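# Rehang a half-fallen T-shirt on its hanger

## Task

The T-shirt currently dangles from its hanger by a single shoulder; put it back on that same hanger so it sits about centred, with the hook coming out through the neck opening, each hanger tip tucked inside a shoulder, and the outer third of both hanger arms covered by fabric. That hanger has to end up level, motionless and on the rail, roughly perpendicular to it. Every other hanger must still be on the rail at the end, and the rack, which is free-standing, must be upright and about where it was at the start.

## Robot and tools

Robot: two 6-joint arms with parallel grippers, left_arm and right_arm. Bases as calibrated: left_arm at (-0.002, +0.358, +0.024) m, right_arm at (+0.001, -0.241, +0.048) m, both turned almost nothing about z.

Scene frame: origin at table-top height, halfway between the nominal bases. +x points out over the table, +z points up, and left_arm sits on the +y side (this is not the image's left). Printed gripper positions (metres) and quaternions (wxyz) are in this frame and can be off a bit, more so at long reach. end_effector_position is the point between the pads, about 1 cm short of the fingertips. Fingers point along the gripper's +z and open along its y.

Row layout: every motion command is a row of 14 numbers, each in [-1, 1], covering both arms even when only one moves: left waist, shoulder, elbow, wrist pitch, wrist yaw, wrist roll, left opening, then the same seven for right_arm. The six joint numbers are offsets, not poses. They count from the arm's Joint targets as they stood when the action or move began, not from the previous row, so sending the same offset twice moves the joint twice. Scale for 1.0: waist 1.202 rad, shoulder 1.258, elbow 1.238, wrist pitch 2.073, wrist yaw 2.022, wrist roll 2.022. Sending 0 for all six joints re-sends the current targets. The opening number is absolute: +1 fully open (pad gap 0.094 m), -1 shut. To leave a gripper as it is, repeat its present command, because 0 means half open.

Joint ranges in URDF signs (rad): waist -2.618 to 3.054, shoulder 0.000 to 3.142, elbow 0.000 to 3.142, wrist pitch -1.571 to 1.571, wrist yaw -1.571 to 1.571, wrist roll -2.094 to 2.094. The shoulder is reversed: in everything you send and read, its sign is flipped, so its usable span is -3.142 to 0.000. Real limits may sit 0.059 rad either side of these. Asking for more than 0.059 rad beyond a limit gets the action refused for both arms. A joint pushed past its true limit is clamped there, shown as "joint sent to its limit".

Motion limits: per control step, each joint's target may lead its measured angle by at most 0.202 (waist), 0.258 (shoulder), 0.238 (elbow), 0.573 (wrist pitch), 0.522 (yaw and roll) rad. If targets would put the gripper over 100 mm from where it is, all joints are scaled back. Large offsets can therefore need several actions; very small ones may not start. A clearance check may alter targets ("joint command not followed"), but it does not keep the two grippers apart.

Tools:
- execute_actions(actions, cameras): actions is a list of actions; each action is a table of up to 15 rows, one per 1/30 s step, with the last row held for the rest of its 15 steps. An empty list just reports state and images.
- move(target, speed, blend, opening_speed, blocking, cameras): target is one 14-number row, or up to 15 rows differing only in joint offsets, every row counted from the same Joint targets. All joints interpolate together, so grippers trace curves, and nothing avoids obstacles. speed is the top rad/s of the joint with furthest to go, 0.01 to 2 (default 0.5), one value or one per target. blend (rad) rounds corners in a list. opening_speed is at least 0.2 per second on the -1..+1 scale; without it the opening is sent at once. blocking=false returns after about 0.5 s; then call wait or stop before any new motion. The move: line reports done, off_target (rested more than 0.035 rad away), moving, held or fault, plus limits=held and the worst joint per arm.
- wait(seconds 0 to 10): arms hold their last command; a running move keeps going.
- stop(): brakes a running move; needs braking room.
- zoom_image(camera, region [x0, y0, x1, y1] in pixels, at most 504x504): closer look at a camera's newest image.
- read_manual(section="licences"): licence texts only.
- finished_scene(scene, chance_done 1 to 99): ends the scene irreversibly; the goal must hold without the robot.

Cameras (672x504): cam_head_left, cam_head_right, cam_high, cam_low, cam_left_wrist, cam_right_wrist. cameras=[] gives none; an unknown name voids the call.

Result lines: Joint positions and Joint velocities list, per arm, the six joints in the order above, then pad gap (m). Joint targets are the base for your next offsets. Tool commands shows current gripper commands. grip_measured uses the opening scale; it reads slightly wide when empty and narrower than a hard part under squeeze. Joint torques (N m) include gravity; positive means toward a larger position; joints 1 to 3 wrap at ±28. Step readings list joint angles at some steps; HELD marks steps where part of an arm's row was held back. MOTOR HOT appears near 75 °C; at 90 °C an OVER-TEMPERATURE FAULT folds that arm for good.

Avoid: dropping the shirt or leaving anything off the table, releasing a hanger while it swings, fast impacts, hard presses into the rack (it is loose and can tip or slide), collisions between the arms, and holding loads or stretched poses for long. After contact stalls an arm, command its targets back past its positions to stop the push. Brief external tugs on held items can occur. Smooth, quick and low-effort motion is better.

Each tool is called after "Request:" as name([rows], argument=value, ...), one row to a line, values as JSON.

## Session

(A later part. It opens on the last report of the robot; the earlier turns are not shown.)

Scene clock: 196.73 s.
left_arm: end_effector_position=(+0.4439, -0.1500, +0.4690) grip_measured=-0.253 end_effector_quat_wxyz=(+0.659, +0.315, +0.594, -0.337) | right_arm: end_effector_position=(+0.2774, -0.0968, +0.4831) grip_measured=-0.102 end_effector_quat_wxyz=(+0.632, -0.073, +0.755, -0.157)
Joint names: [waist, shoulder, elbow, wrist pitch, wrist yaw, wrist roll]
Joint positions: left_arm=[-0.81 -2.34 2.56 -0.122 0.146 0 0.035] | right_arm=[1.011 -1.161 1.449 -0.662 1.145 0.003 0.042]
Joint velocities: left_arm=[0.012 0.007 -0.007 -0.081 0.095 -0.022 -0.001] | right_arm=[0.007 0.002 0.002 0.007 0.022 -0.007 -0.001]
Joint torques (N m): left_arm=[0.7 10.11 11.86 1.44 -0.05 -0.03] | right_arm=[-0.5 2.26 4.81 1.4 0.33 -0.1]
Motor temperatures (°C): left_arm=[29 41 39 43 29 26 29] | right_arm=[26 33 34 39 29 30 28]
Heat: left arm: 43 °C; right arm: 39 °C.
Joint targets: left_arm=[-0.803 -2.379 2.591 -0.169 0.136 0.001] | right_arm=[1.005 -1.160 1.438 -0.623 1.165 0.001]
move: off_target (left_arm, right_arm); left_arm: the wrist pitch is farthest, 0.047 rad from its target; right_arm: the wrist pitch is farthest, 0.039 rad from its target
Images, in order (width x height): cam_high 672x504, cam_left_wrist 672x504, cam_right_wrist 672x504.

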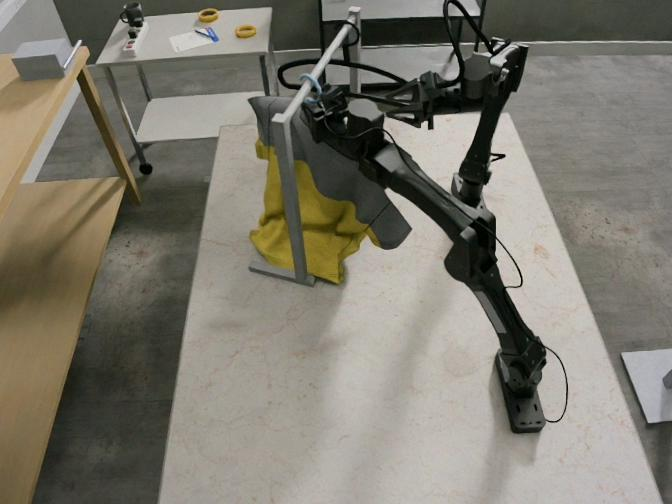

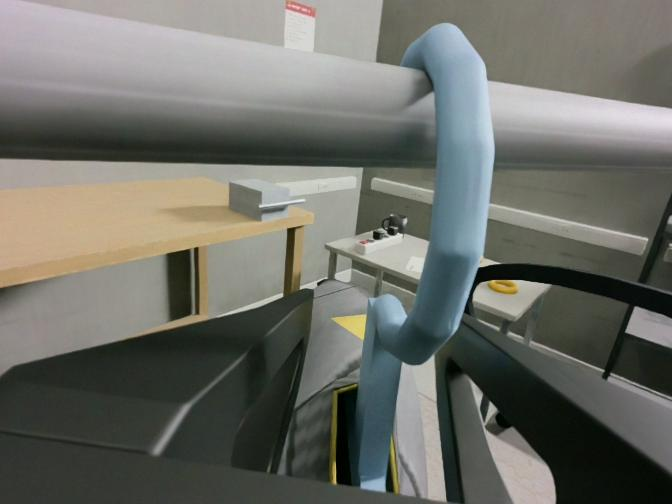

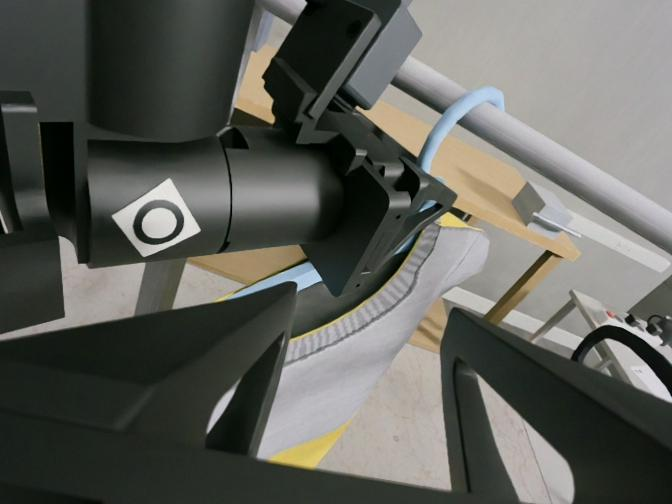

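Request:
move([
  [0,0.232,-0.397,0.096,0,0,-0.25,0,0,0,0,0,0,-0.1],
  [0,0.4,-0.598,0.126,0,0,-0.25,0,0,0,0,0,0,-0.1],
  [0,0.75,-0.84,0.129,0,0,-0.25,0,0,0,0,0,0,-0.1],
  [0.376,0.75,-0.84,0.129,0,0,-0.25,0,0,0,0,0,0,-0.1],
], speed=[0.3,0.4,0.4,0.4], blend=0.05, cameras=["cam_head_left","cam_high","cam_head_right","cam_right_wrist"])

Request:
zoom_image(camera="cam_head_left", region=[370, 40, 590, 300])

Request:
zoom_image(camera="cam_head_right", region=[380, 20, 600, 290])

Request:
zoom_image(camera="cam_high", region=[190, 50, 450, 290])

Scene clock: 202.03 s.
left_arm: end_effector_position=(+0.4266, +0.1738, +0.5444) grip_measured=-0.253 end_effector_quat_wxyz=(+0.752, +0.165, +0.612, -0.180) | right_arm: end_effector_position=(+0.2774, -0.0968, +0.4831) grip_measured=-0.102 end_effector_quat_wxyz=(+0.632, -0.073, +0.755, -0.157)
Joint names: [waist, shoulder, elbow, wrist pitch, wrist yaw, wrist roll]
Joint positions: left_arm=[-0.35 -1.45 1.575 0.074 0.142 0 0.035] | right_arm=[1.011 -1.161 1.449 -0.662 1.145 0.003 0.042]
Joint velocities: left_arm=[0.007 0.007 -0.007 -0.11 -0.066 -0.037 0] | right_arm=[0.002 0.007 -0.007 -0.051 -0.081 0.022 -0.001]
Joint torques (N m): left_arm=[-0.03 6.76 6.95 2.07 0.01 -0.01] | right_arm=[-0.49 2.26 4.79 1.4 0.33 -0.09]
Motor temperatures (°C): left_arm=[29 42 39 44 29 26 29] | right_arm=[26 33 34 40 29 30 28]
Heat: left arm: 44 °C; right arm: 40 °C.
Joint targets: left_arm=[-0.352 -1.436 1.551 0.099 0.136 0.001] | right_arm=[1.005 -1.160 1.438 -0.623 1.165 0.001]
move: off_target (right_arm); right_arm: the wrist pitch is farthest, 0.039 rad from its target
Images, in order (width x height): cam_head_left 672x504, cam_head_right 672x504, cam_high 672x504, cam_right_wrist 672x504.

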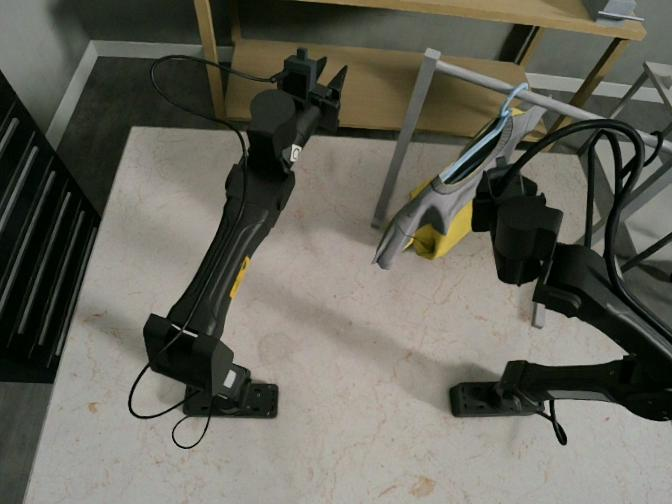

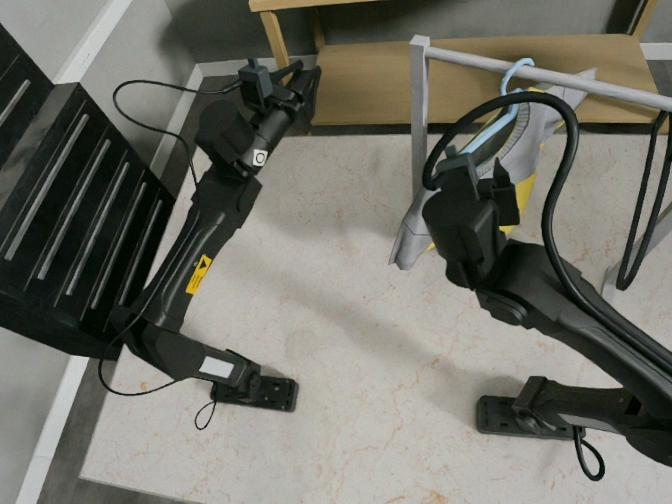

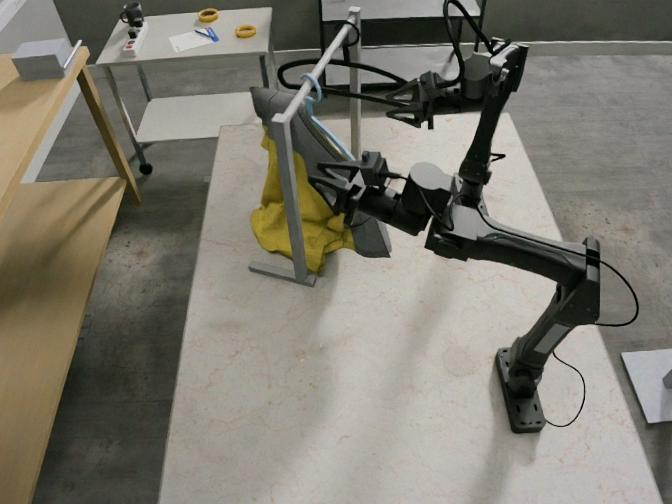

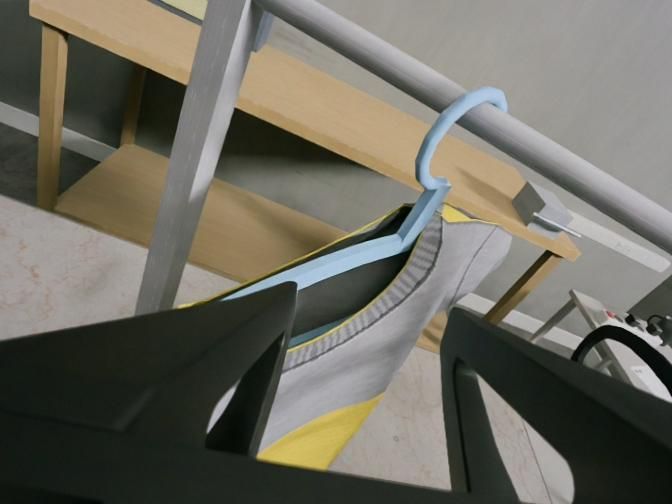

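Scaled by 1.938 from the camera's 672x504 image, which has a finer 960x720 frame.

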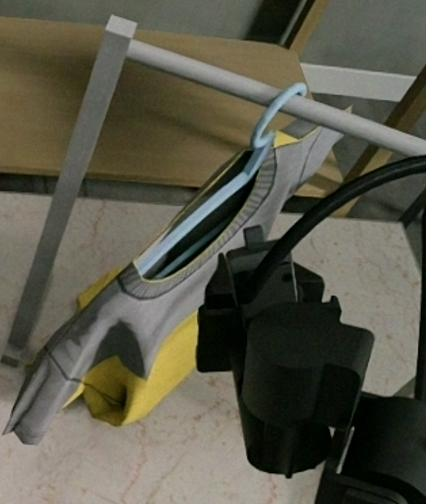

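Scaled by 1.867 from the camera's 672x504 image, which has a finer 960x720 frame.

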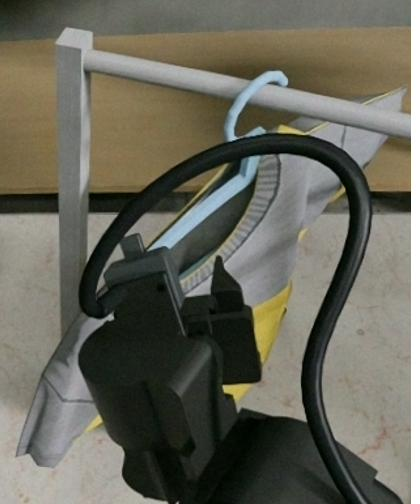

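Scaled by 1.938 from the camera's 672x504 image, which has a finer 960x720 frame.

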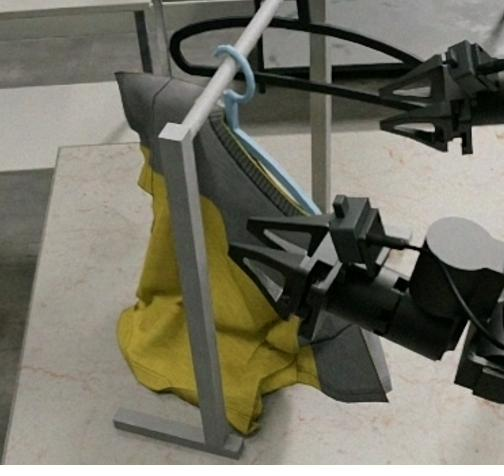

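Request:
move(target=[-0.165,-0.176,0.014,-0.149,-0.067,0,-1,0,0,0,0,0,0,-0.1], speed=0.4, cameras=["cam_head_left","cam_left_wrist"])

Scene clock: 204.50 s.
left_arm: end_effector_position=(+0.4485, +0.0785, +0.3936) grip_measured=-0.992 end_effector_quat_wxyz=(+0.598, +0.217, +0.752, -0.173) | right_arm: end_effector_position=(+0.2774, -0.0968, +0.4831) grip_measured=-0.102 end_effector_quat_wxyz=(+0.632, -0.073, +0.755, -0.157)
Joint names: [waist, shoulder, elbow, wrist pitch, wrist yaw, wrist roll]
Joint positions: left_arm=[-0.551 -1.643 1.575 -0.159 0.007 0 0] | right_arm=[1.011 -1.161 1.449 -0.662 1.145 0.003 0.042]
Joint velocities: left_arm=[0.007 0.007 0.007 -0.007 -0.022 0.022 0.001] | right_arm=[0.002 0.007 -0.002 0.007 -0.037 -0.022 -0.001]
Joint torques (N m): left_arm=[-0.03 6.89 8.81 1.46 -0.13 0.01] | right_arm=[-0.49 2.26 4.81 1.39 0.34 -0.09]
Motor temperatures (°C): left_arm=[29 41 39 44 29 26 29] | right_arm=[26 33 34 40 29 30 28]
Heat: left arm: 44 °C; right arm: 40 °C.
Joint targets: left_arm=[-0.550 -1.657 1.568 -0.210 0.001 0.001] | right_arm=[1.005 -1.160 1.438 -0.623 1.165 0.001]
move: off_target (left_arm, right_arm); left_arm: the wrist pitch is farthest, 0.051 rad from its target; right_arm: the wrist pitch is farthest, 0.039 rad from its target
Images, in order (width x height): cam_head_left 672x504, cam_left_wrist 672x504.

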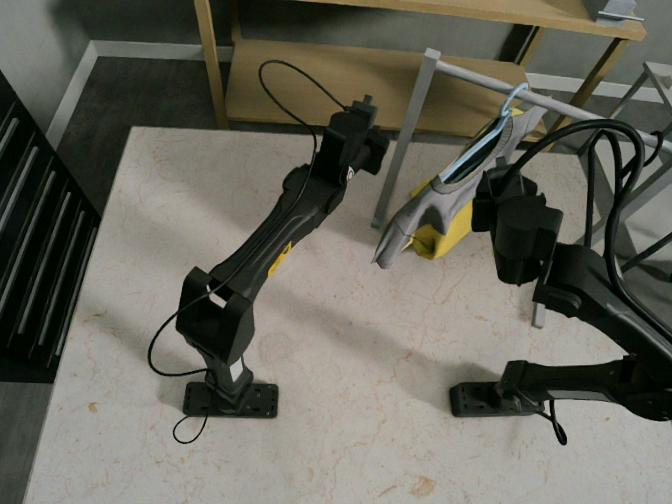

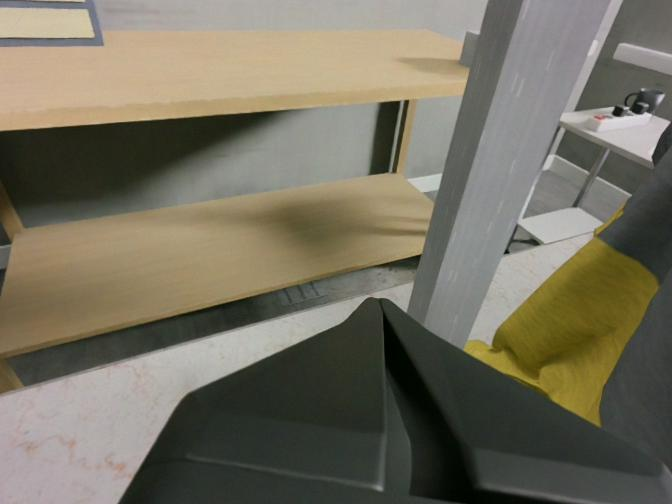

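Request:
move([
  [-0.08,0,0,0,0,0,-1,0.189,0.236,0.099,-0.167,-0.023,0,-0.1],
  [-0.335,0,0,0,0,0,-1,0.189,0.236,0.099,-0.167,-0.023,0,-0.1],
], speed=[0.3,0.2], cameras=["cam_head_left","cam_left_wrist","cam_high","cam_head_right"])

Scene clock: 207.97 s.
left_arm: end_effector_position=(+0.3030, -0.0755, +0.3932) grip_measured=-0.992 end_effector_quat_wxyz=(+0.550, +0.363, +0.694, -0.289) | right_arm: end_effector_position=(+0.1989, -0.1552, +0.5267) grip_measured=-0.102 end_effector_quat_wxyz=(+0.662, -0.131, +0.736, -0.047)
Joint names: [waist, shoulder, elbow, wrist pitch, wrist yaw, wrist roll]
Joint positions: left_arm=[-0.953 -1.643 1.575 -0.161 0.009 0 0] | right_arm=[1.226 -0.864 1.537 -0.949 1.119 0.003 0.042]
Joint velocities: left_arm=[-0.002 0.012 0.002 -0.051 -0.022 -0.037 0] | right_arm=[-0.002 0.002 -0.007 -0.022 0.022 -0.007 -0.001]
Joint torques (N m): left_arm=[-0.01 6.98 8.91 1.48 -0.08 -0.03] | right_arm=[0.46 -1.96 5.87 0.9 0.08 -0.09]
Motor temperatures (°C): left_arm=[29 41 39 44 29 26 29] | right_arm=[26 33 34 39 29 30 28]
Heat: left arm: 44 °C; right arm: 39 °C.
Joint targets: left_arm=[-0.953 -1.657 1.568 -0.210 0.001 0.001] | right_arm=[1.232 -0.863 1.560 -0.969 1.119 0.001]
move: off_target (left_arm); left_arm: the wrist pitch is farthest, 0.049 rad from its target
Images, in order (width x height): cam_head_left 672x504, cam_head_right 672x504, cam_high 672x504, cam_left_wrist 672x504.

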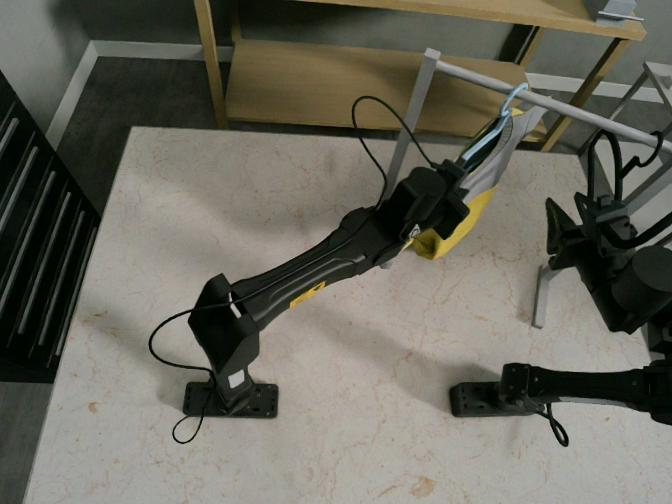

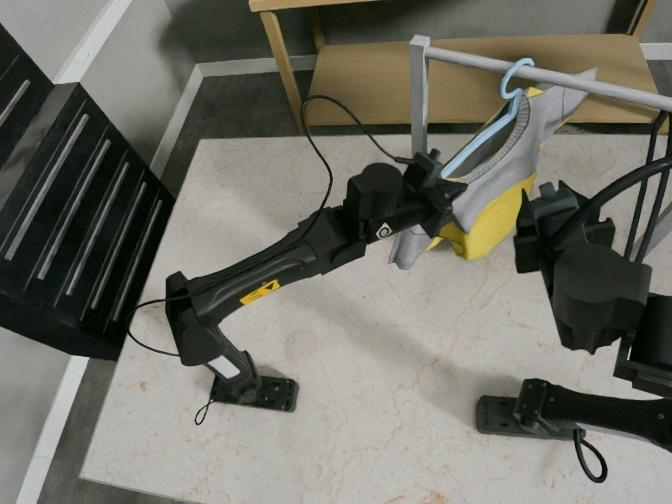

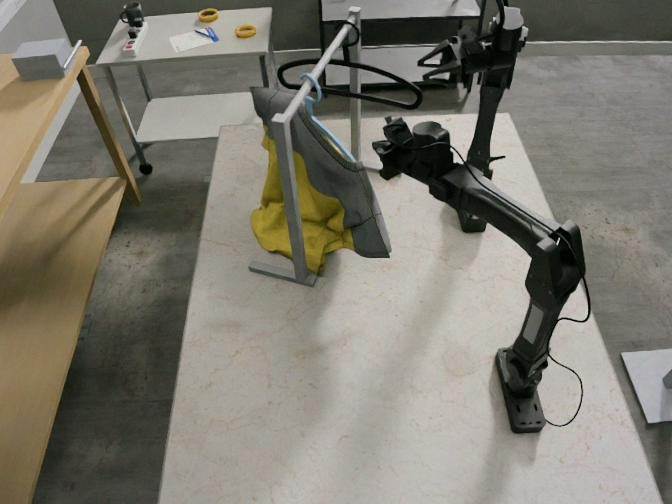

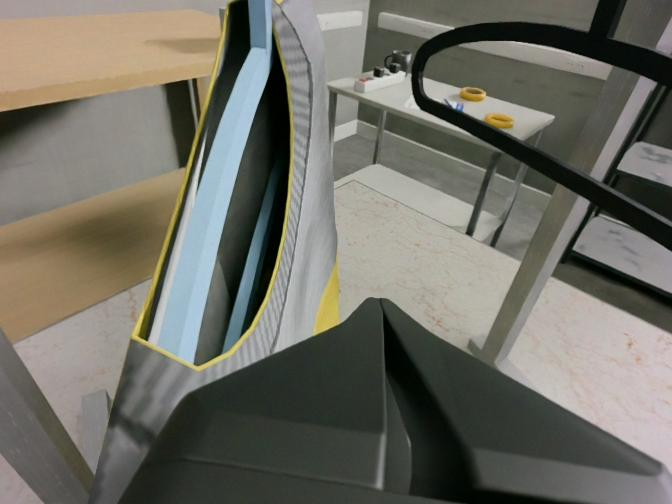

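Request:
move([
  [0.0,-0.043,0.358,-0.212,0,0,-1,0,0,0,0,0,0,-0.1],
  [0.11,-0.043,0.358,-0.212,0.058,0,-1,0,0,0,0,0,0,-0.1],
], speed=0.3, cameras=["cam_left_wrist"])

Request:
move(target=[0,0,0,0,0,0,0,0,0,0,0,0,0,-0.1], cameras=["cam_left_wrist","cam_head_left","cam_head_right","cam_high"])

Scene clock: 211.20 s.
left_arm: end_effector_position=(+0.3285, -0.0233, +0.4608) grip_measured=-0.992 end_effector_quat_wxyz=(+0.526, +0.350, +0.725, -0.275) | right_arm: end_effector_position=(+0.1988, -0.1553, +0.5265) grip_measured=-0.102 end_effector_quat_wxyz=(+0.662, -0.131, +0.737, -0.047)
Joint names: [waist, shoulder, elbow, wrist pitch, wrist yaw, wrist roll]
Joint positions: left_arm=[-0.818 -1.688 1.986 -0.599 0.104 0 0] | right_arm=[1.226 -0.864 1.537 -0.95 1.119 0.003 0.042]
Joint velocities: left_arm=[-0.002 0.007 -0.007 0.051 0.007 -0.11 -0.001] | right_arm=[-0.012 -0.007 -0.002 -0.022 0.081 -0.022 -0.001]
Joint torques (N m): left_arm=[-0.12 5.93 10.93 1.44 0.09 -0.02] | right_arm=[0.44 -1.96 5.89 0.9 0.08 -0.09]
Motor temperatures (°C): left_arm=[29 41 39 44 29 26 29] | right_arm=[26 33 34 39 29 30 28]
Heat: left arm: 44 °C; right arm: 39 °C.
Joint targets: left_arm=[-0.820 -1.711 2.011 -0.650 0.118 0.001] | right_arm=[1.232 -0.863 1.560 -0.969 1.119 0.001]
move: off_target (left_arm); left_arm: the wrist pitch is farthest, 0.050 rad from its target
Images, in order (width x height): cam_left_wrist 672x504.

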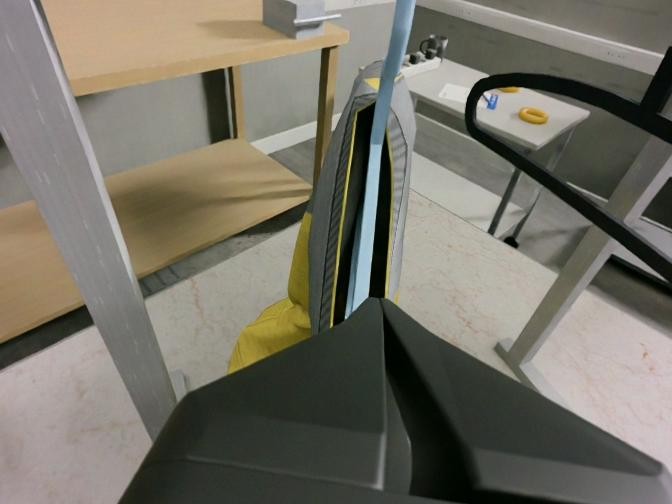

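Scene clock: 211.70 s.
left_arm: end_effector_position=(+0.3285, -0.0233, +0.4608) grip_measured=-0.003 end_effector_quat_wxyz=(+0.526, +0.350, +0.725, -0.275) | right_arm: end_effector_position=(+0.1988, -0.1553, +0.5265) grip_measured=-0.102 end_effector_quat_wxyz=(+0.662, -0.131, +0.737, -0.047)
Joint names: [waist, shoulder, elbow, wrist pitch, wrist yaw, wrist roll]
Joint positions: left_arm=[-0.818 -1.688 1.986 -0.599 0.104 0 0.047] | right_arm=[1.226 -0.864 1.537 -0.95 1.119 0.003 0.042]
Joint velocities: left_arm=[-0.017 0.012 -0.002 0.066 0.037 0.007 0] | right_arm=[0.002 0.002 0.002 -0.095 -0.022 0.066 -0.001]
Joint torques (N m): left_arm=[-0.16 5.89 11 1.44 0.1 -0.03] | right_arm=[0.46 -1.98 5.89 0.9 0.08 -0.1]
Motor temperatures (°C): left_arm=[29 41 39 44 29 26 29] | right_arm=[26 33 34 39 29 30 28]
Heat: left arm: 44 °C; right arm: 39 °C.
Joint targets: left_arm=[-0.820 -1.711 2.011 -0.650 0.118 0.001] | right_arm=[1.232 -0.863 1.560 -0.969 1.119 0.001]
move: off_target (left_arm); left_arm: the wrist pitch is farthest, 0.051 rad from its target
Images, in order (width x height): cam_head_left 672x504, cam_head_right 672x504, cam_high 672x504, cam_left_wrist 672x504.

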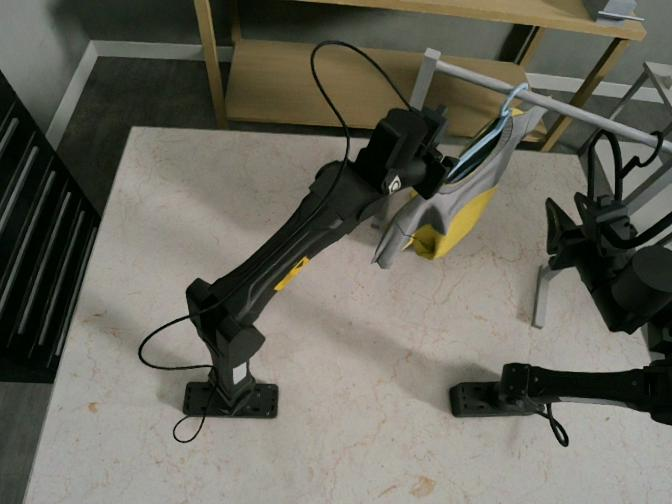

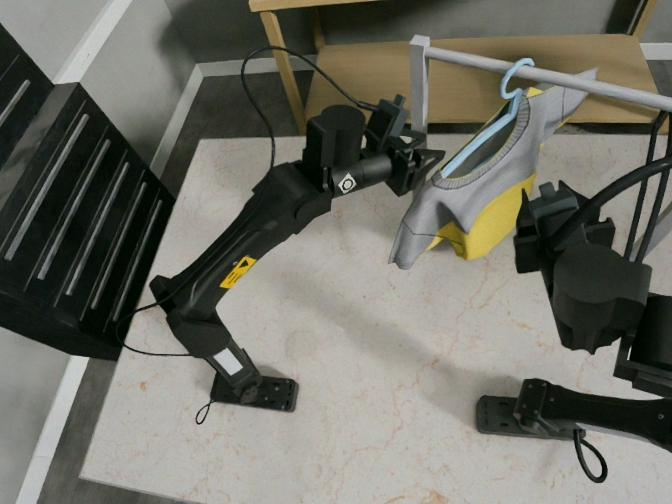

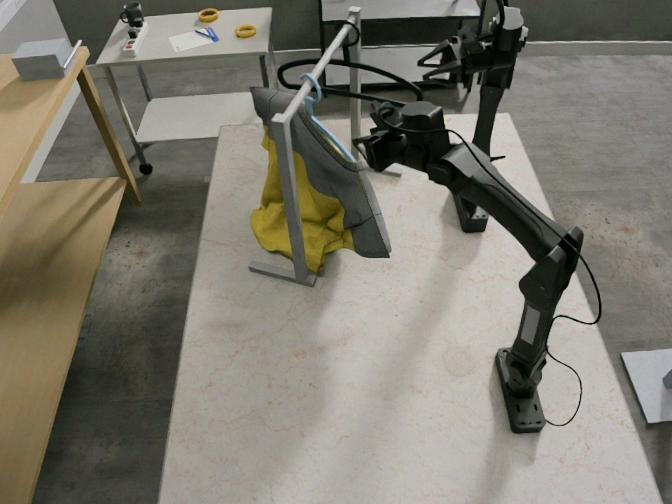

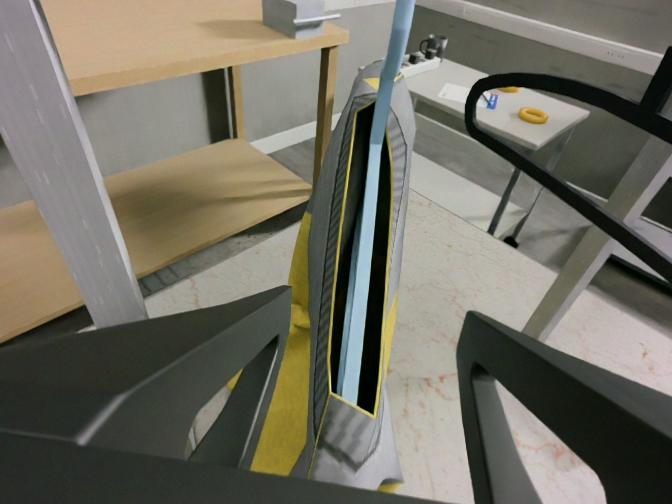

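Request:
move(target=[0.006,0.089,-0.342,0.15,0,0,0,0,0,0,0,0,0,-0.1], speed=0.2, cameras=["cam_left_wrist","cam_head_right","cam_high"])

Scene clock: 214.67 s.
left_arm: end_effector_position=(+0.3326, -0.0282, +0.3690) grip_measured=-0.003 end_effector_quat_wxyz=(+0.493, +0.358, +0.748, -0.263) | right_arm: end_effector_position=(+0.1988, -0.1553, +0.5265) grip_measured=-0.102 end_effector_quat_wxyz=(+0.662, -0.131, +0.737, -0.047)
Joint names: [waist, shoulder, elbow, wrist pitch, wrist yaw, wrist roll]
Joint positions: left_arm=[-0.818 -1.629 1.613 -0.372 0.106 0 0.047] | right_arm=[1.226 -0.864 1.537 -0.95 1.119 0.003 0.042]
Joint velocities: left_arm=[-0.007 0.012 -0.007 0.066 -0.081 -0.007 0] | right_arm=[0.002 0.002 -0.007 0.007 -0.051 -0.022 -0.001]
Joint torques (N m): left_arm=[0.5 10.24 7.23 2.2 0.09 -0.04] | right_arm=[0.46 -1.98 5.87 0.91 0.08 -0.09]
Motor temperatures (°C): left_arm=[29 41 39 44 29 26 29] | right_arm=[26 33 34 39 29 30 28]
Heat: left arm: 44 °C; right arm: 39 °C.
Joint targets: left_arm=[-0.813 -1.599 1.588 -0.339 0.118 0.001] | right_arm=[1.232 -0.863 1.560 -0.969 1.119 0.001]
move: done
Images, in order (width x height): cam_head_right 672x504, cam_high 672x504, cam_left_wrist 672x504.

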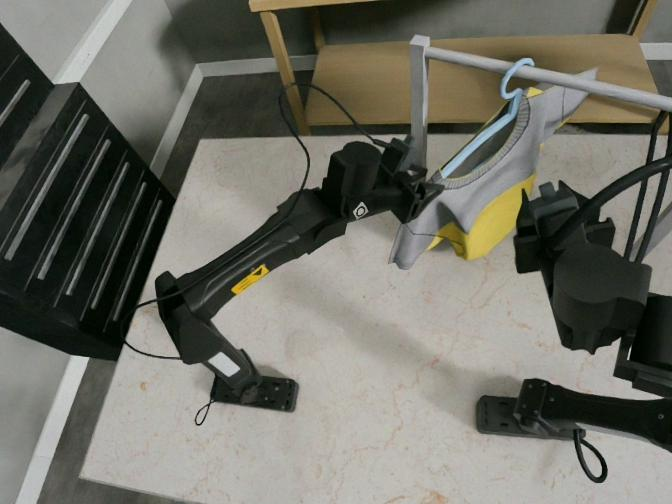

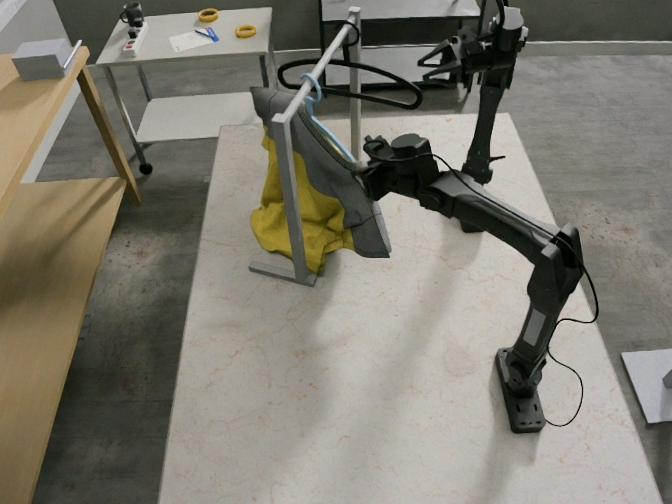

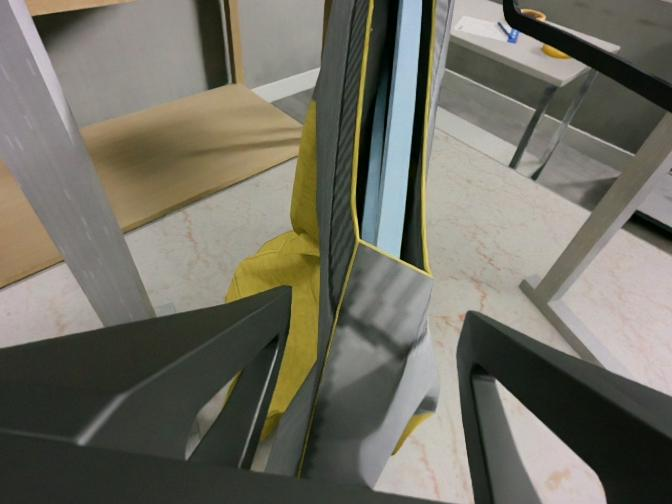

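Request:
move(target=[0,0.016,-0.06,0.026,0,0,0,0,0,0,0,0,0,-0.1], speed=0.2, cameras=[])

Request:
move(target=[0,0,0,0,0,0,-0.62,0,0,0,0,0,0,-0.1], opening_speed=0.5, cameras=["cam_left_wrist","cam_head_right"])

Scene clock: 215.90 s.
left_arm: end_effector_position=(+0.3308, -0.0263, +0.3556) grip_measured=-0.003 end_effector_quat_wxyz=(+0.492, +0.358, +0.748, -0.262) | right_arm: end_effector_position=(+0.1988, -0.1553, +0.5265) grip_measured=-0.102 end_effector_quat_wxyz=(+0.662, -0.131, +0.737, -0.047)
Joint names: [waist, shoulder, elbow, wrist pitch, wrist yaw, wrist roll]
Joint positions: left_arm=[-0.818 -1.609 1.539 -0.319 0.106 0 0.047] | right_arm=[1.226 -0.864 1.537 -0.95 1.119 0.003 0.042]
Joint velocities: left_arm=[0.012 -0.002 0.007 -0.081 0.022 0.007 0] | right_arm=[-0.002 0.002 0.002 -0.051 -0.007 0.007 0.001]
Joint torques (N m): left_arm=[0.64 10.19 7.24 2.25 0.15 -0.04] | right_arm=[0.42 -1.98 5.89 0.9 0.08 -0.09]
Motor temperatures (°C): left_arm=[29 41 39 44 29 26 29] | right_arm=[26 33 34 39 29 30 28]
Heat: left arm: 44 °C; right arm: 39 °C.
Joint targets: left_arm=[-0.813 -1.579 1.513 -0.285 0.118 0.001] | right_arm=[1.232 -0.863 1.560 -0.969 1.119 0.001]
move: done
No camera images: "cameras" was empty.

Scene clock: 217.37 s.
left_arm: end_effector_position=(+0.3308, -0.0263, +0.3556) grip_measured=-0.617 end_effector_quat_wxyz=(+0.492, +0.358, +0.748, -0.262) | right_arm: end_effector_position=(+0.1988, -0.1553, +0.5265) grip_measured=-0.102 end_effector_quat_wxyz=(+0.662, -0.131, +0.737, -0.047)
Joint names: [waist, shoulder, elbow, wrist pitch, wrist yaw, wrist roll]
Joint positions: left_arm=[-0.818 -1.609 1.539 -0.319 0.106 0 0.018] | right_arm=[1.226 -0.864 1.537 -0.95 1.119 0.003 0.042]
Joint velocities: left_arm=[-0.007 0.007 -0.002 0.022 -0.007 -0.022 0.001] | right_arm=[-0.002 0.012 -0.007 0.081 -0.037 -0.022 -0.001]
Joint torques (N m): left_arm=[0.39 9.87 7.04 2.26 0.13 -0.04] | right_arm=[0.46 -1.95 5.87 0.9 0.08 -0.09]
Motor temperatures (°C): left_arm=[29 41 39 45 29 26 29] | right_arm=[26 33 34 39 29 30 28]
Heat: left arm: 45 °C; right arm: 39 °C.
Joint targets: left_arm=[-0.813 -1.579 1.513 -0.285 0.118 0.001] | right_arm=[1.232 -0.863 1.560 -0.969 1.119 0.001]
move: done
Images, in order (width x height): cam_head_right 672x504, cam_left_wrist 672x504.

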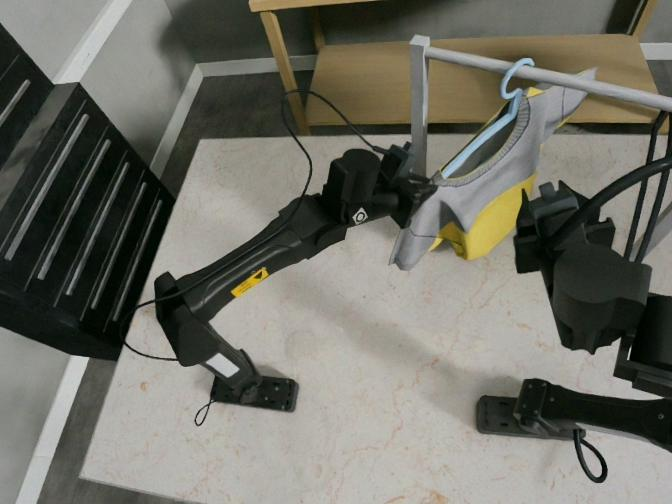

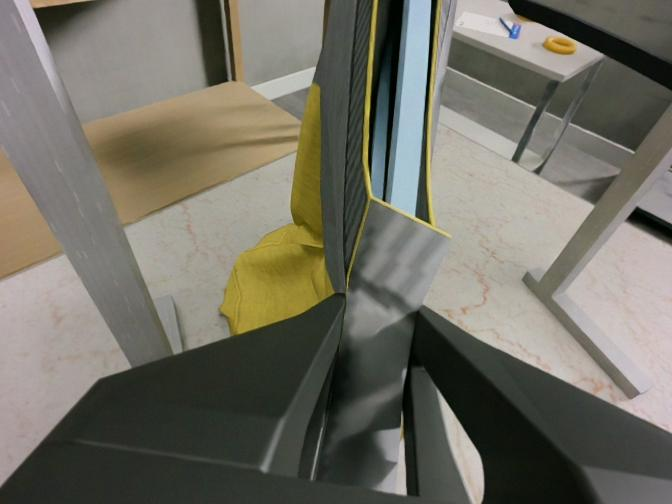

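Request:
move(target=[0,0,0,0,0,0,-0.7,0,0,0,0,0,0,-0.1], opening_speed=0.5, cameras=[])

Request:
move(target=[-0.017,-0.157,0.24,-0.048,-0.01,0,-0.7,0,0,0,0,0,0,-0.1], speed=0.2, cameras=["cam_left_wrist","cam_head_right","cam_high"])

Scene clock: 218.17 s.
left_arm: end_effector_position=(+0.3309, -0.0264, +0.3560) grip_measured=-0.696 end_effector_quat_wxyz=(+0.493, +0.358, +0.748, -0.263) | right_arm: end_effector_position=(+0.1988, -0.1553, +0.5265) grip_measured=-0.102 end_effector_quat_wxyz=(+0.662, -0.131, +0.737, -0.047)
Joint names: [waist, shoulder, elbow, wrist pitch, wrist yaw, wrist roll]
Joint positions: left_arm=[-0.818 -1.609 1.539 -0.317 0.106 0 0.014] | right_arm=[1.226 -0.864 1.537 -0.95 1.119 0.003 0.042]
Joint velocities: left_arm=[-0.002 0.012 0.007 0.037 -0.095 0.037 -0.001] | right_arm=[-0.007 0.012 -0.002 -0.007 -0.022 -0.007 -0.001]
Joint torques (N m): left_arm=[0.84 9.98 7.36 2.22 0.09 -0.03] | right_arm=[0.46 -1.98 5.87 0.9 0.08 -0.09]
Motor temperatures (°C): left_arm=[29 41 39 45 29 26 29] | right_arm=[26 33 34 39 29 30 28]
Heat: left arm: 45 °C; right arm: 39 °C.
Joint targets: left_arm=[-0.813 -1.579 1.513 -0.285 0.118 0.001] | right_arm=[1.232 -0.863 1.560 -0.969 1.119 0.001]
move: done
No camera images: "cameras" was empty.

Scene clock: 220.10 s.
left_arm: end_effector_position=(+0.3535, -0.0578, +0.3960) grip_measured=-0.697 end_effector_quat_wxyz=(+0.524, +0.353, +0.724, -0.277) | right_arm: end_effector_position=(+0.1988, -0.1553, +0.5265) grip_measured=-0.102 end_effector_quat_wxyz=(+0.662, -0.131, +0.737, -0.047)
Joint names: [waist, shoulder, elbow, wrist pitch, wrist yaw, wrist roll]
Joint positions: left_arm=[-0.828 -1.75 1.779 -0.332 0.103 0 0.014] | right_arm=[1.226 -0.864 1.537 -0.95 1.119 0.003 0.042]
Joint velocities: left_arm=[-0.007 0.002 0.002 0.037 -0.066 -0.022 0.001] | right_arm=[-0.002 0.002 -0.007 0.007 0.051 0.022 0]
Joint torques (N m): left_arm=[-0.4 6.79 12.22 1.47 -0.07 -0.03] | right_arm=[0.46 -1.98 5.87 0.9 0.09 -0.09]
Motor temperatures (°C): left_arm=[29 41 39 45 29 26 29] | right_arm=[26 33 34 38 29 30 28]
Heat: left arm: 45 °C; right arm: 38 °C.
Joint targets: left_arm=[-0.834 -1.776 1.811 -0.384 0.098 0.001] | right_arm=[1.232 -0.863 1.560 -0.969 1.119 0.001]
move: off_target (left_arm); left_arm: the wrist pitch is farthest, 0.052 rad from its target
Images, in order (width x height): cam_head_right 672x504, cam_high 672x504, cam_left_wrist 672x504.

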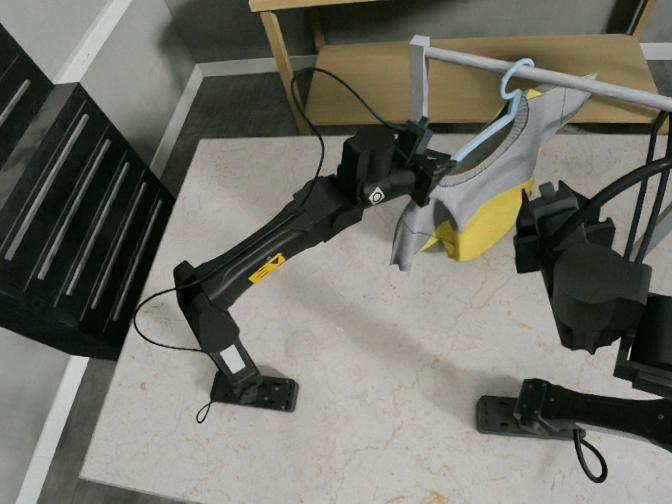

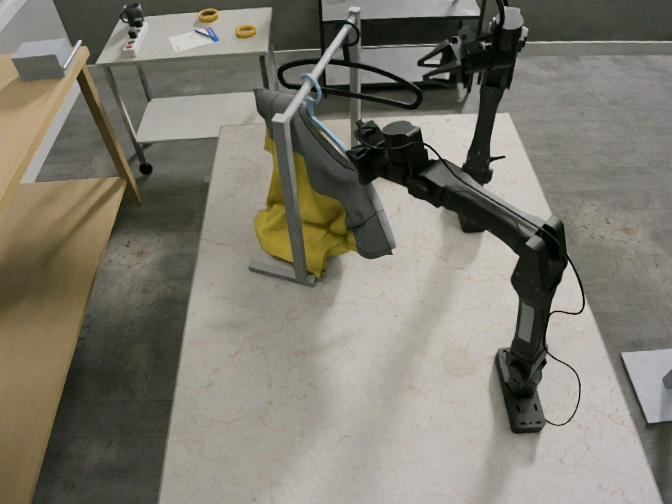

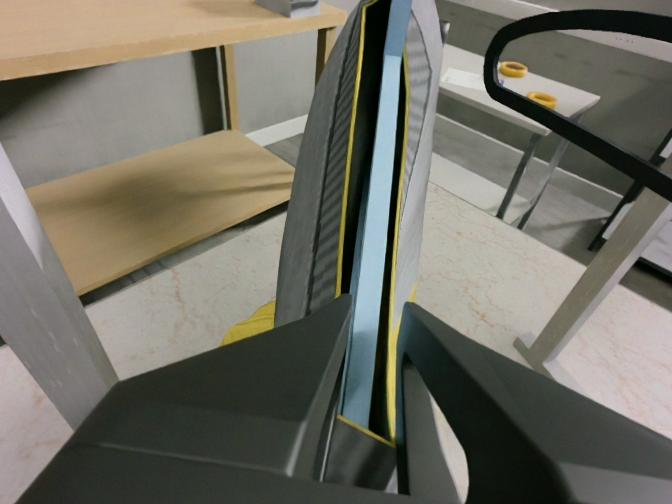

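Request:
move(target=[0,0,0,0,0,0,-0.4,0,0,0,0,0,0,-0.1], opening_speed=0.8, cameras=[])

Request:
move([
  [0.017,0.157,-0.24,0.048,0.01,0,-0.4,0,0,0,0,0,0,-0.1],
  [0.024,0.166,-0.295,0.063,0.01,0,-0.4,0,0,0,0,0,0,-0.1],
], speed=0.3, cameras=["cam_left_wrist"])

Request:
move(target=[0,0,0,0,0,0,-0.82,0,0,0,0,0,0,-0.1], opening_speed=0.4, cameras=["cam_left_wrist"])

Scene clock: 220.90 s.
left_arm: end_effector_position=(+0.3535, -0.0578, +0.3960) grip_measured=-0.403 end_effector_quat_wxyz=(+0.524, +0.353, +0.724, -0.277) | right_arm: end_effector_position=(+0.1988, -0.1553, +0.5265) grip_measured=-0.102 end_effector_quat_wxyz=(+0.662, -0.131, +0.737, -0.047)
Joint names: [waist, shoulder, elbow, wrist pitch, wrist yaw, wrist roll]
Joint positions: left_arm=[-0.828 -1.75 1.779 -0.332 0.103 0 0.028] | right_arm=[1.226 -0.864 1.537 -0.95 1.119 0.003 0.042]
Joint velocities: left_arm=[-0.022 0.012 0.002 0.007 0.066 0.007 0] | right_arm=[-0.012 -0.002 -0.017 0.007 0.007 0.022 -0.001]
Joint torques (N m): left_arm=[-0.59 6.6 12.31 1.43 -0.06 -0.03] | right_arm=[0.44 -1.99 5.89 0.9 0.08 -0.09]
Motor temperatures (°C): left_arm=[29 41 39 45 29 26 29] | right_arm=[26 33 34 38 29 30 28]
Heat: left arm: 45 °C; right arm: 38 °C.
Joint targets: left_arm=[-0.834 -1.776 1.811 -0.384 0.098 0.001] | right_arm=[1.232 -0.863 1.560 -0.969 1.119 0.001]
move: off_target (left_arm); left_arm: the wrist pitch is farthest, 0.052 rad from its target
No camera images: "cameras" was empty.

Scene clock: 222.73 s.
left_arm: end_effector_position=(+0.3311, -0.0198, +0.3367) grip_measured=-0.403 end_effector_quat_wxyz=(+0.484, +0.357, +0.756, -0.257) | right_arm: end_effector_position=(+0.1988, -0.1553, +0.5265) grip_measured=-0.102 end_effector_quat_wxyz=(+0.662, -0.131, +0.737, -0.047)
Joint names: [waist, shoulder, elbow, wrist pitch, wrist yaw, wrist roll]
Joint positions: left_arm=[-0.809 -1.593 1.469 -0.289 0.106 0 0.028] | right_arm=[1.226 -0.864 1.537 -0.95 1.119 0.003 0.042]
Joint velocities: left_arm=[0.012 0.007 0.007 0.007 -0.007 0.037 0] | right_arm=[-0.007 0.002 0.022 -0.007 0.007 0.037 0.001]
Joint torques (N m): left_arm=[0.55 9.54 7.25 2.21 0.11 0] | right_arm=[0.46 -1.95 5.89 0.9 0.08 -0.1]
Motor temperatures (°C): left_arm=[29 41 39 45 29 26 29] | right_arm=[26 33 34 38 29 30 28]
Heat: left arm: 45 °C; right arm: 38 °C.
Joint targets: left_arm=[-0.805 -1.568 1.445 -0.254 0.118 0.001] | right_arm=[1.232 -0.863 1.560 -0.969 1.119 0.001]
move: off_target (left_arm); left_arm: the wrist pitch is farthest, 0.036 rad from its target
Images, in order (width x height): cam_left_wrist 672x504.

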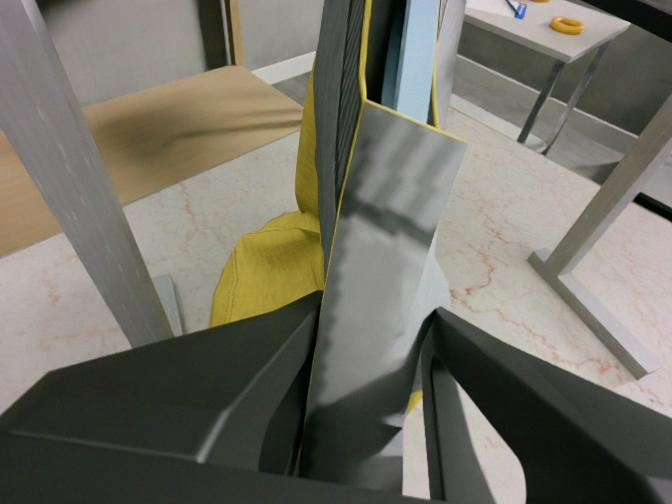

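Scene clock: 224.03 s.
left_arm: end_effector_position=(+0.3304, -0.0206, +0.3371) grip_measured=-0.819 end_effector_quat_wxyz=(+0.484, +0.361, +0.754, -0.258) | right_arm: end_effector_position=(+0.1988, -0.1553, +0.5265) grip_measured=-0.102 end_effector_quat_wxyz=(+0.662, -0.131, +0.737, -0.047)
Joint names: [waist, shoulder, elbow, wrist pitch, wrist yaw, wrist roll]
Joint positions: left_arm=[-0.809 -1.593 1.469 -0.288 0.112 0.006 0.009] | right_arm=[1.226 -0.864 1.537 -0.95 1.119 0.003 0.042]
Joint velocities: left_arm=[-0.022 0.012 0.012 -0.037 0.037 0.022 -0.003] | right_arm=[-0.007 -0.022 -0.017 0.066 0.022 -0.066 0]
Joint torques (N m): left_arm=[0.44 9.54 7.51 2.23 0.07 -0.02] | right_arm=[0.43 -1.98 5.89 0.9 0.08 -0.09]
Motor temperatures (°C): left_arm=[29 41 39 45 29 26 29] | right_arm=[26 33 34 38 29 30 28]
Heat: left arm: 45 °C; right arm: 38 °C.
Joint targets: left_arm=[-0.805 -1.568 1.445 -0.254 0.118 0.001] | right_arm=[1.232 -0.863 1.560 -0.969 1.119 0.001]
move: done
Images, in order (width x height): cam_left_wrist 672x504.

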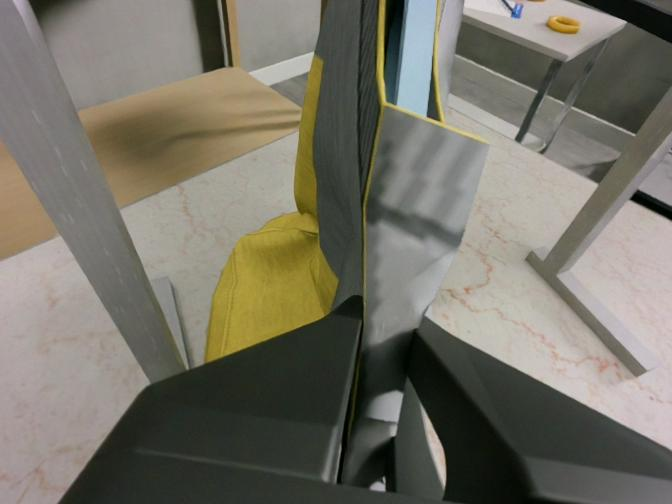

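Request:
move(target=[-0.02,-0.157,0.24,-0.048,-0.01,0,-0.82,0,0,0,0,0,0,-0.1], speed=0.2, cameras=["cam_left_wrist","cam_head_right","cam_high"])

Scene clock: 226.27 s.
left_arm: end_effector_position=(+0.3469, -0.0536, +0.3510) grip_measured=-0.818 end_effector_quat_wxyz=(+0.480, +0.372, +0.750, -0.262) | right_arm: end_effector_position=(+0.1988, -0.1553, +0.5265) grip_measured=-0.102 end_effector_quat_wxyz=(+0.662, -0.131, +0.737, -0.047)
Joint names: [waist, shoulder, elbow, wrist pitch, wrist yaw, wrist roll]
Joint positions: left_arm=[-0.827 -1.742 1.692 -0.366 0.118 0.014 0.009] | right_arm=[1.226 -0.864 1.537 -0.95 1.119 0.003 0.042]
Joint velocities: left_arm=[0.002 0.012 0.002 -0.022 0.022 0.037 0] | right_arm=[-0.002 -0.012 -0.027 -0.066 0.051 0.095 0]
Joint torques (N m): left_arm=[-0.18 7.04 14.3 1.98 -0.11 -0.11] | right_arm=[0.46 -1.95 5.87 0.9 0.09 -0.09]
Motor temperatures (°C): left_arm=[29 41 39 45 29 26 29] | right_arm=[26 33 34 38 29 30 28]
Heat: left arm: 45 °C; right arm: 38 °C.
Joint targets: left_arm=[-0.829 -1.765 1.743 -0.353 0.098 0.001] | right_arm=[1.232 -0.863 1.560 -0.969 1.119 0.001]
move: off_target (left_arm); left_arm: the elbow is farthest, 0.050 rad from its target
Images, in order (width x height): cam_head_right 672x504, cam_high 672x504, cam_left_wrist 672x504.

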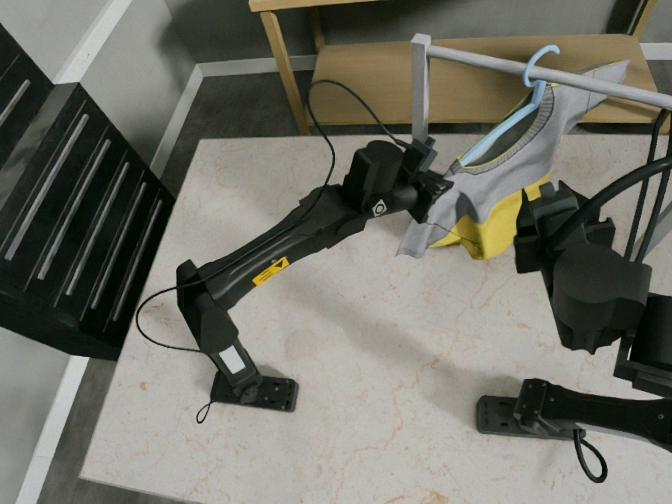

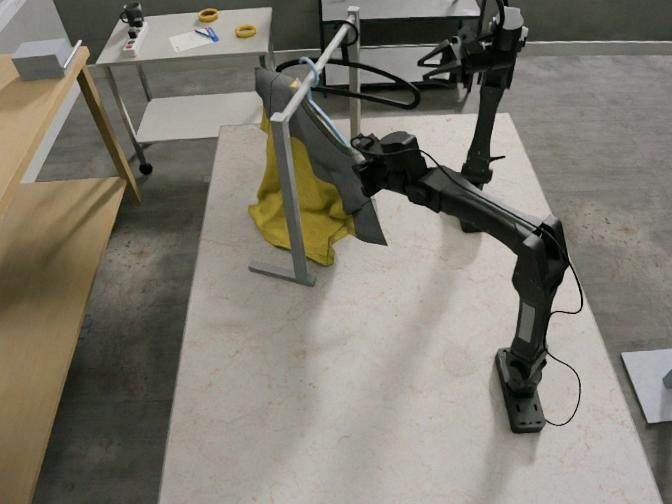

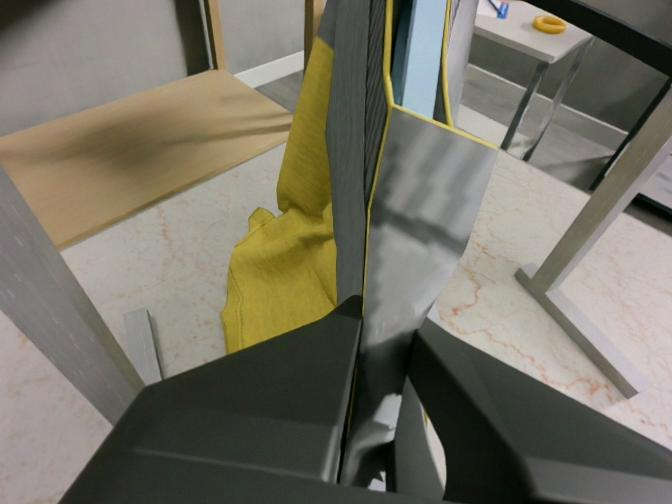

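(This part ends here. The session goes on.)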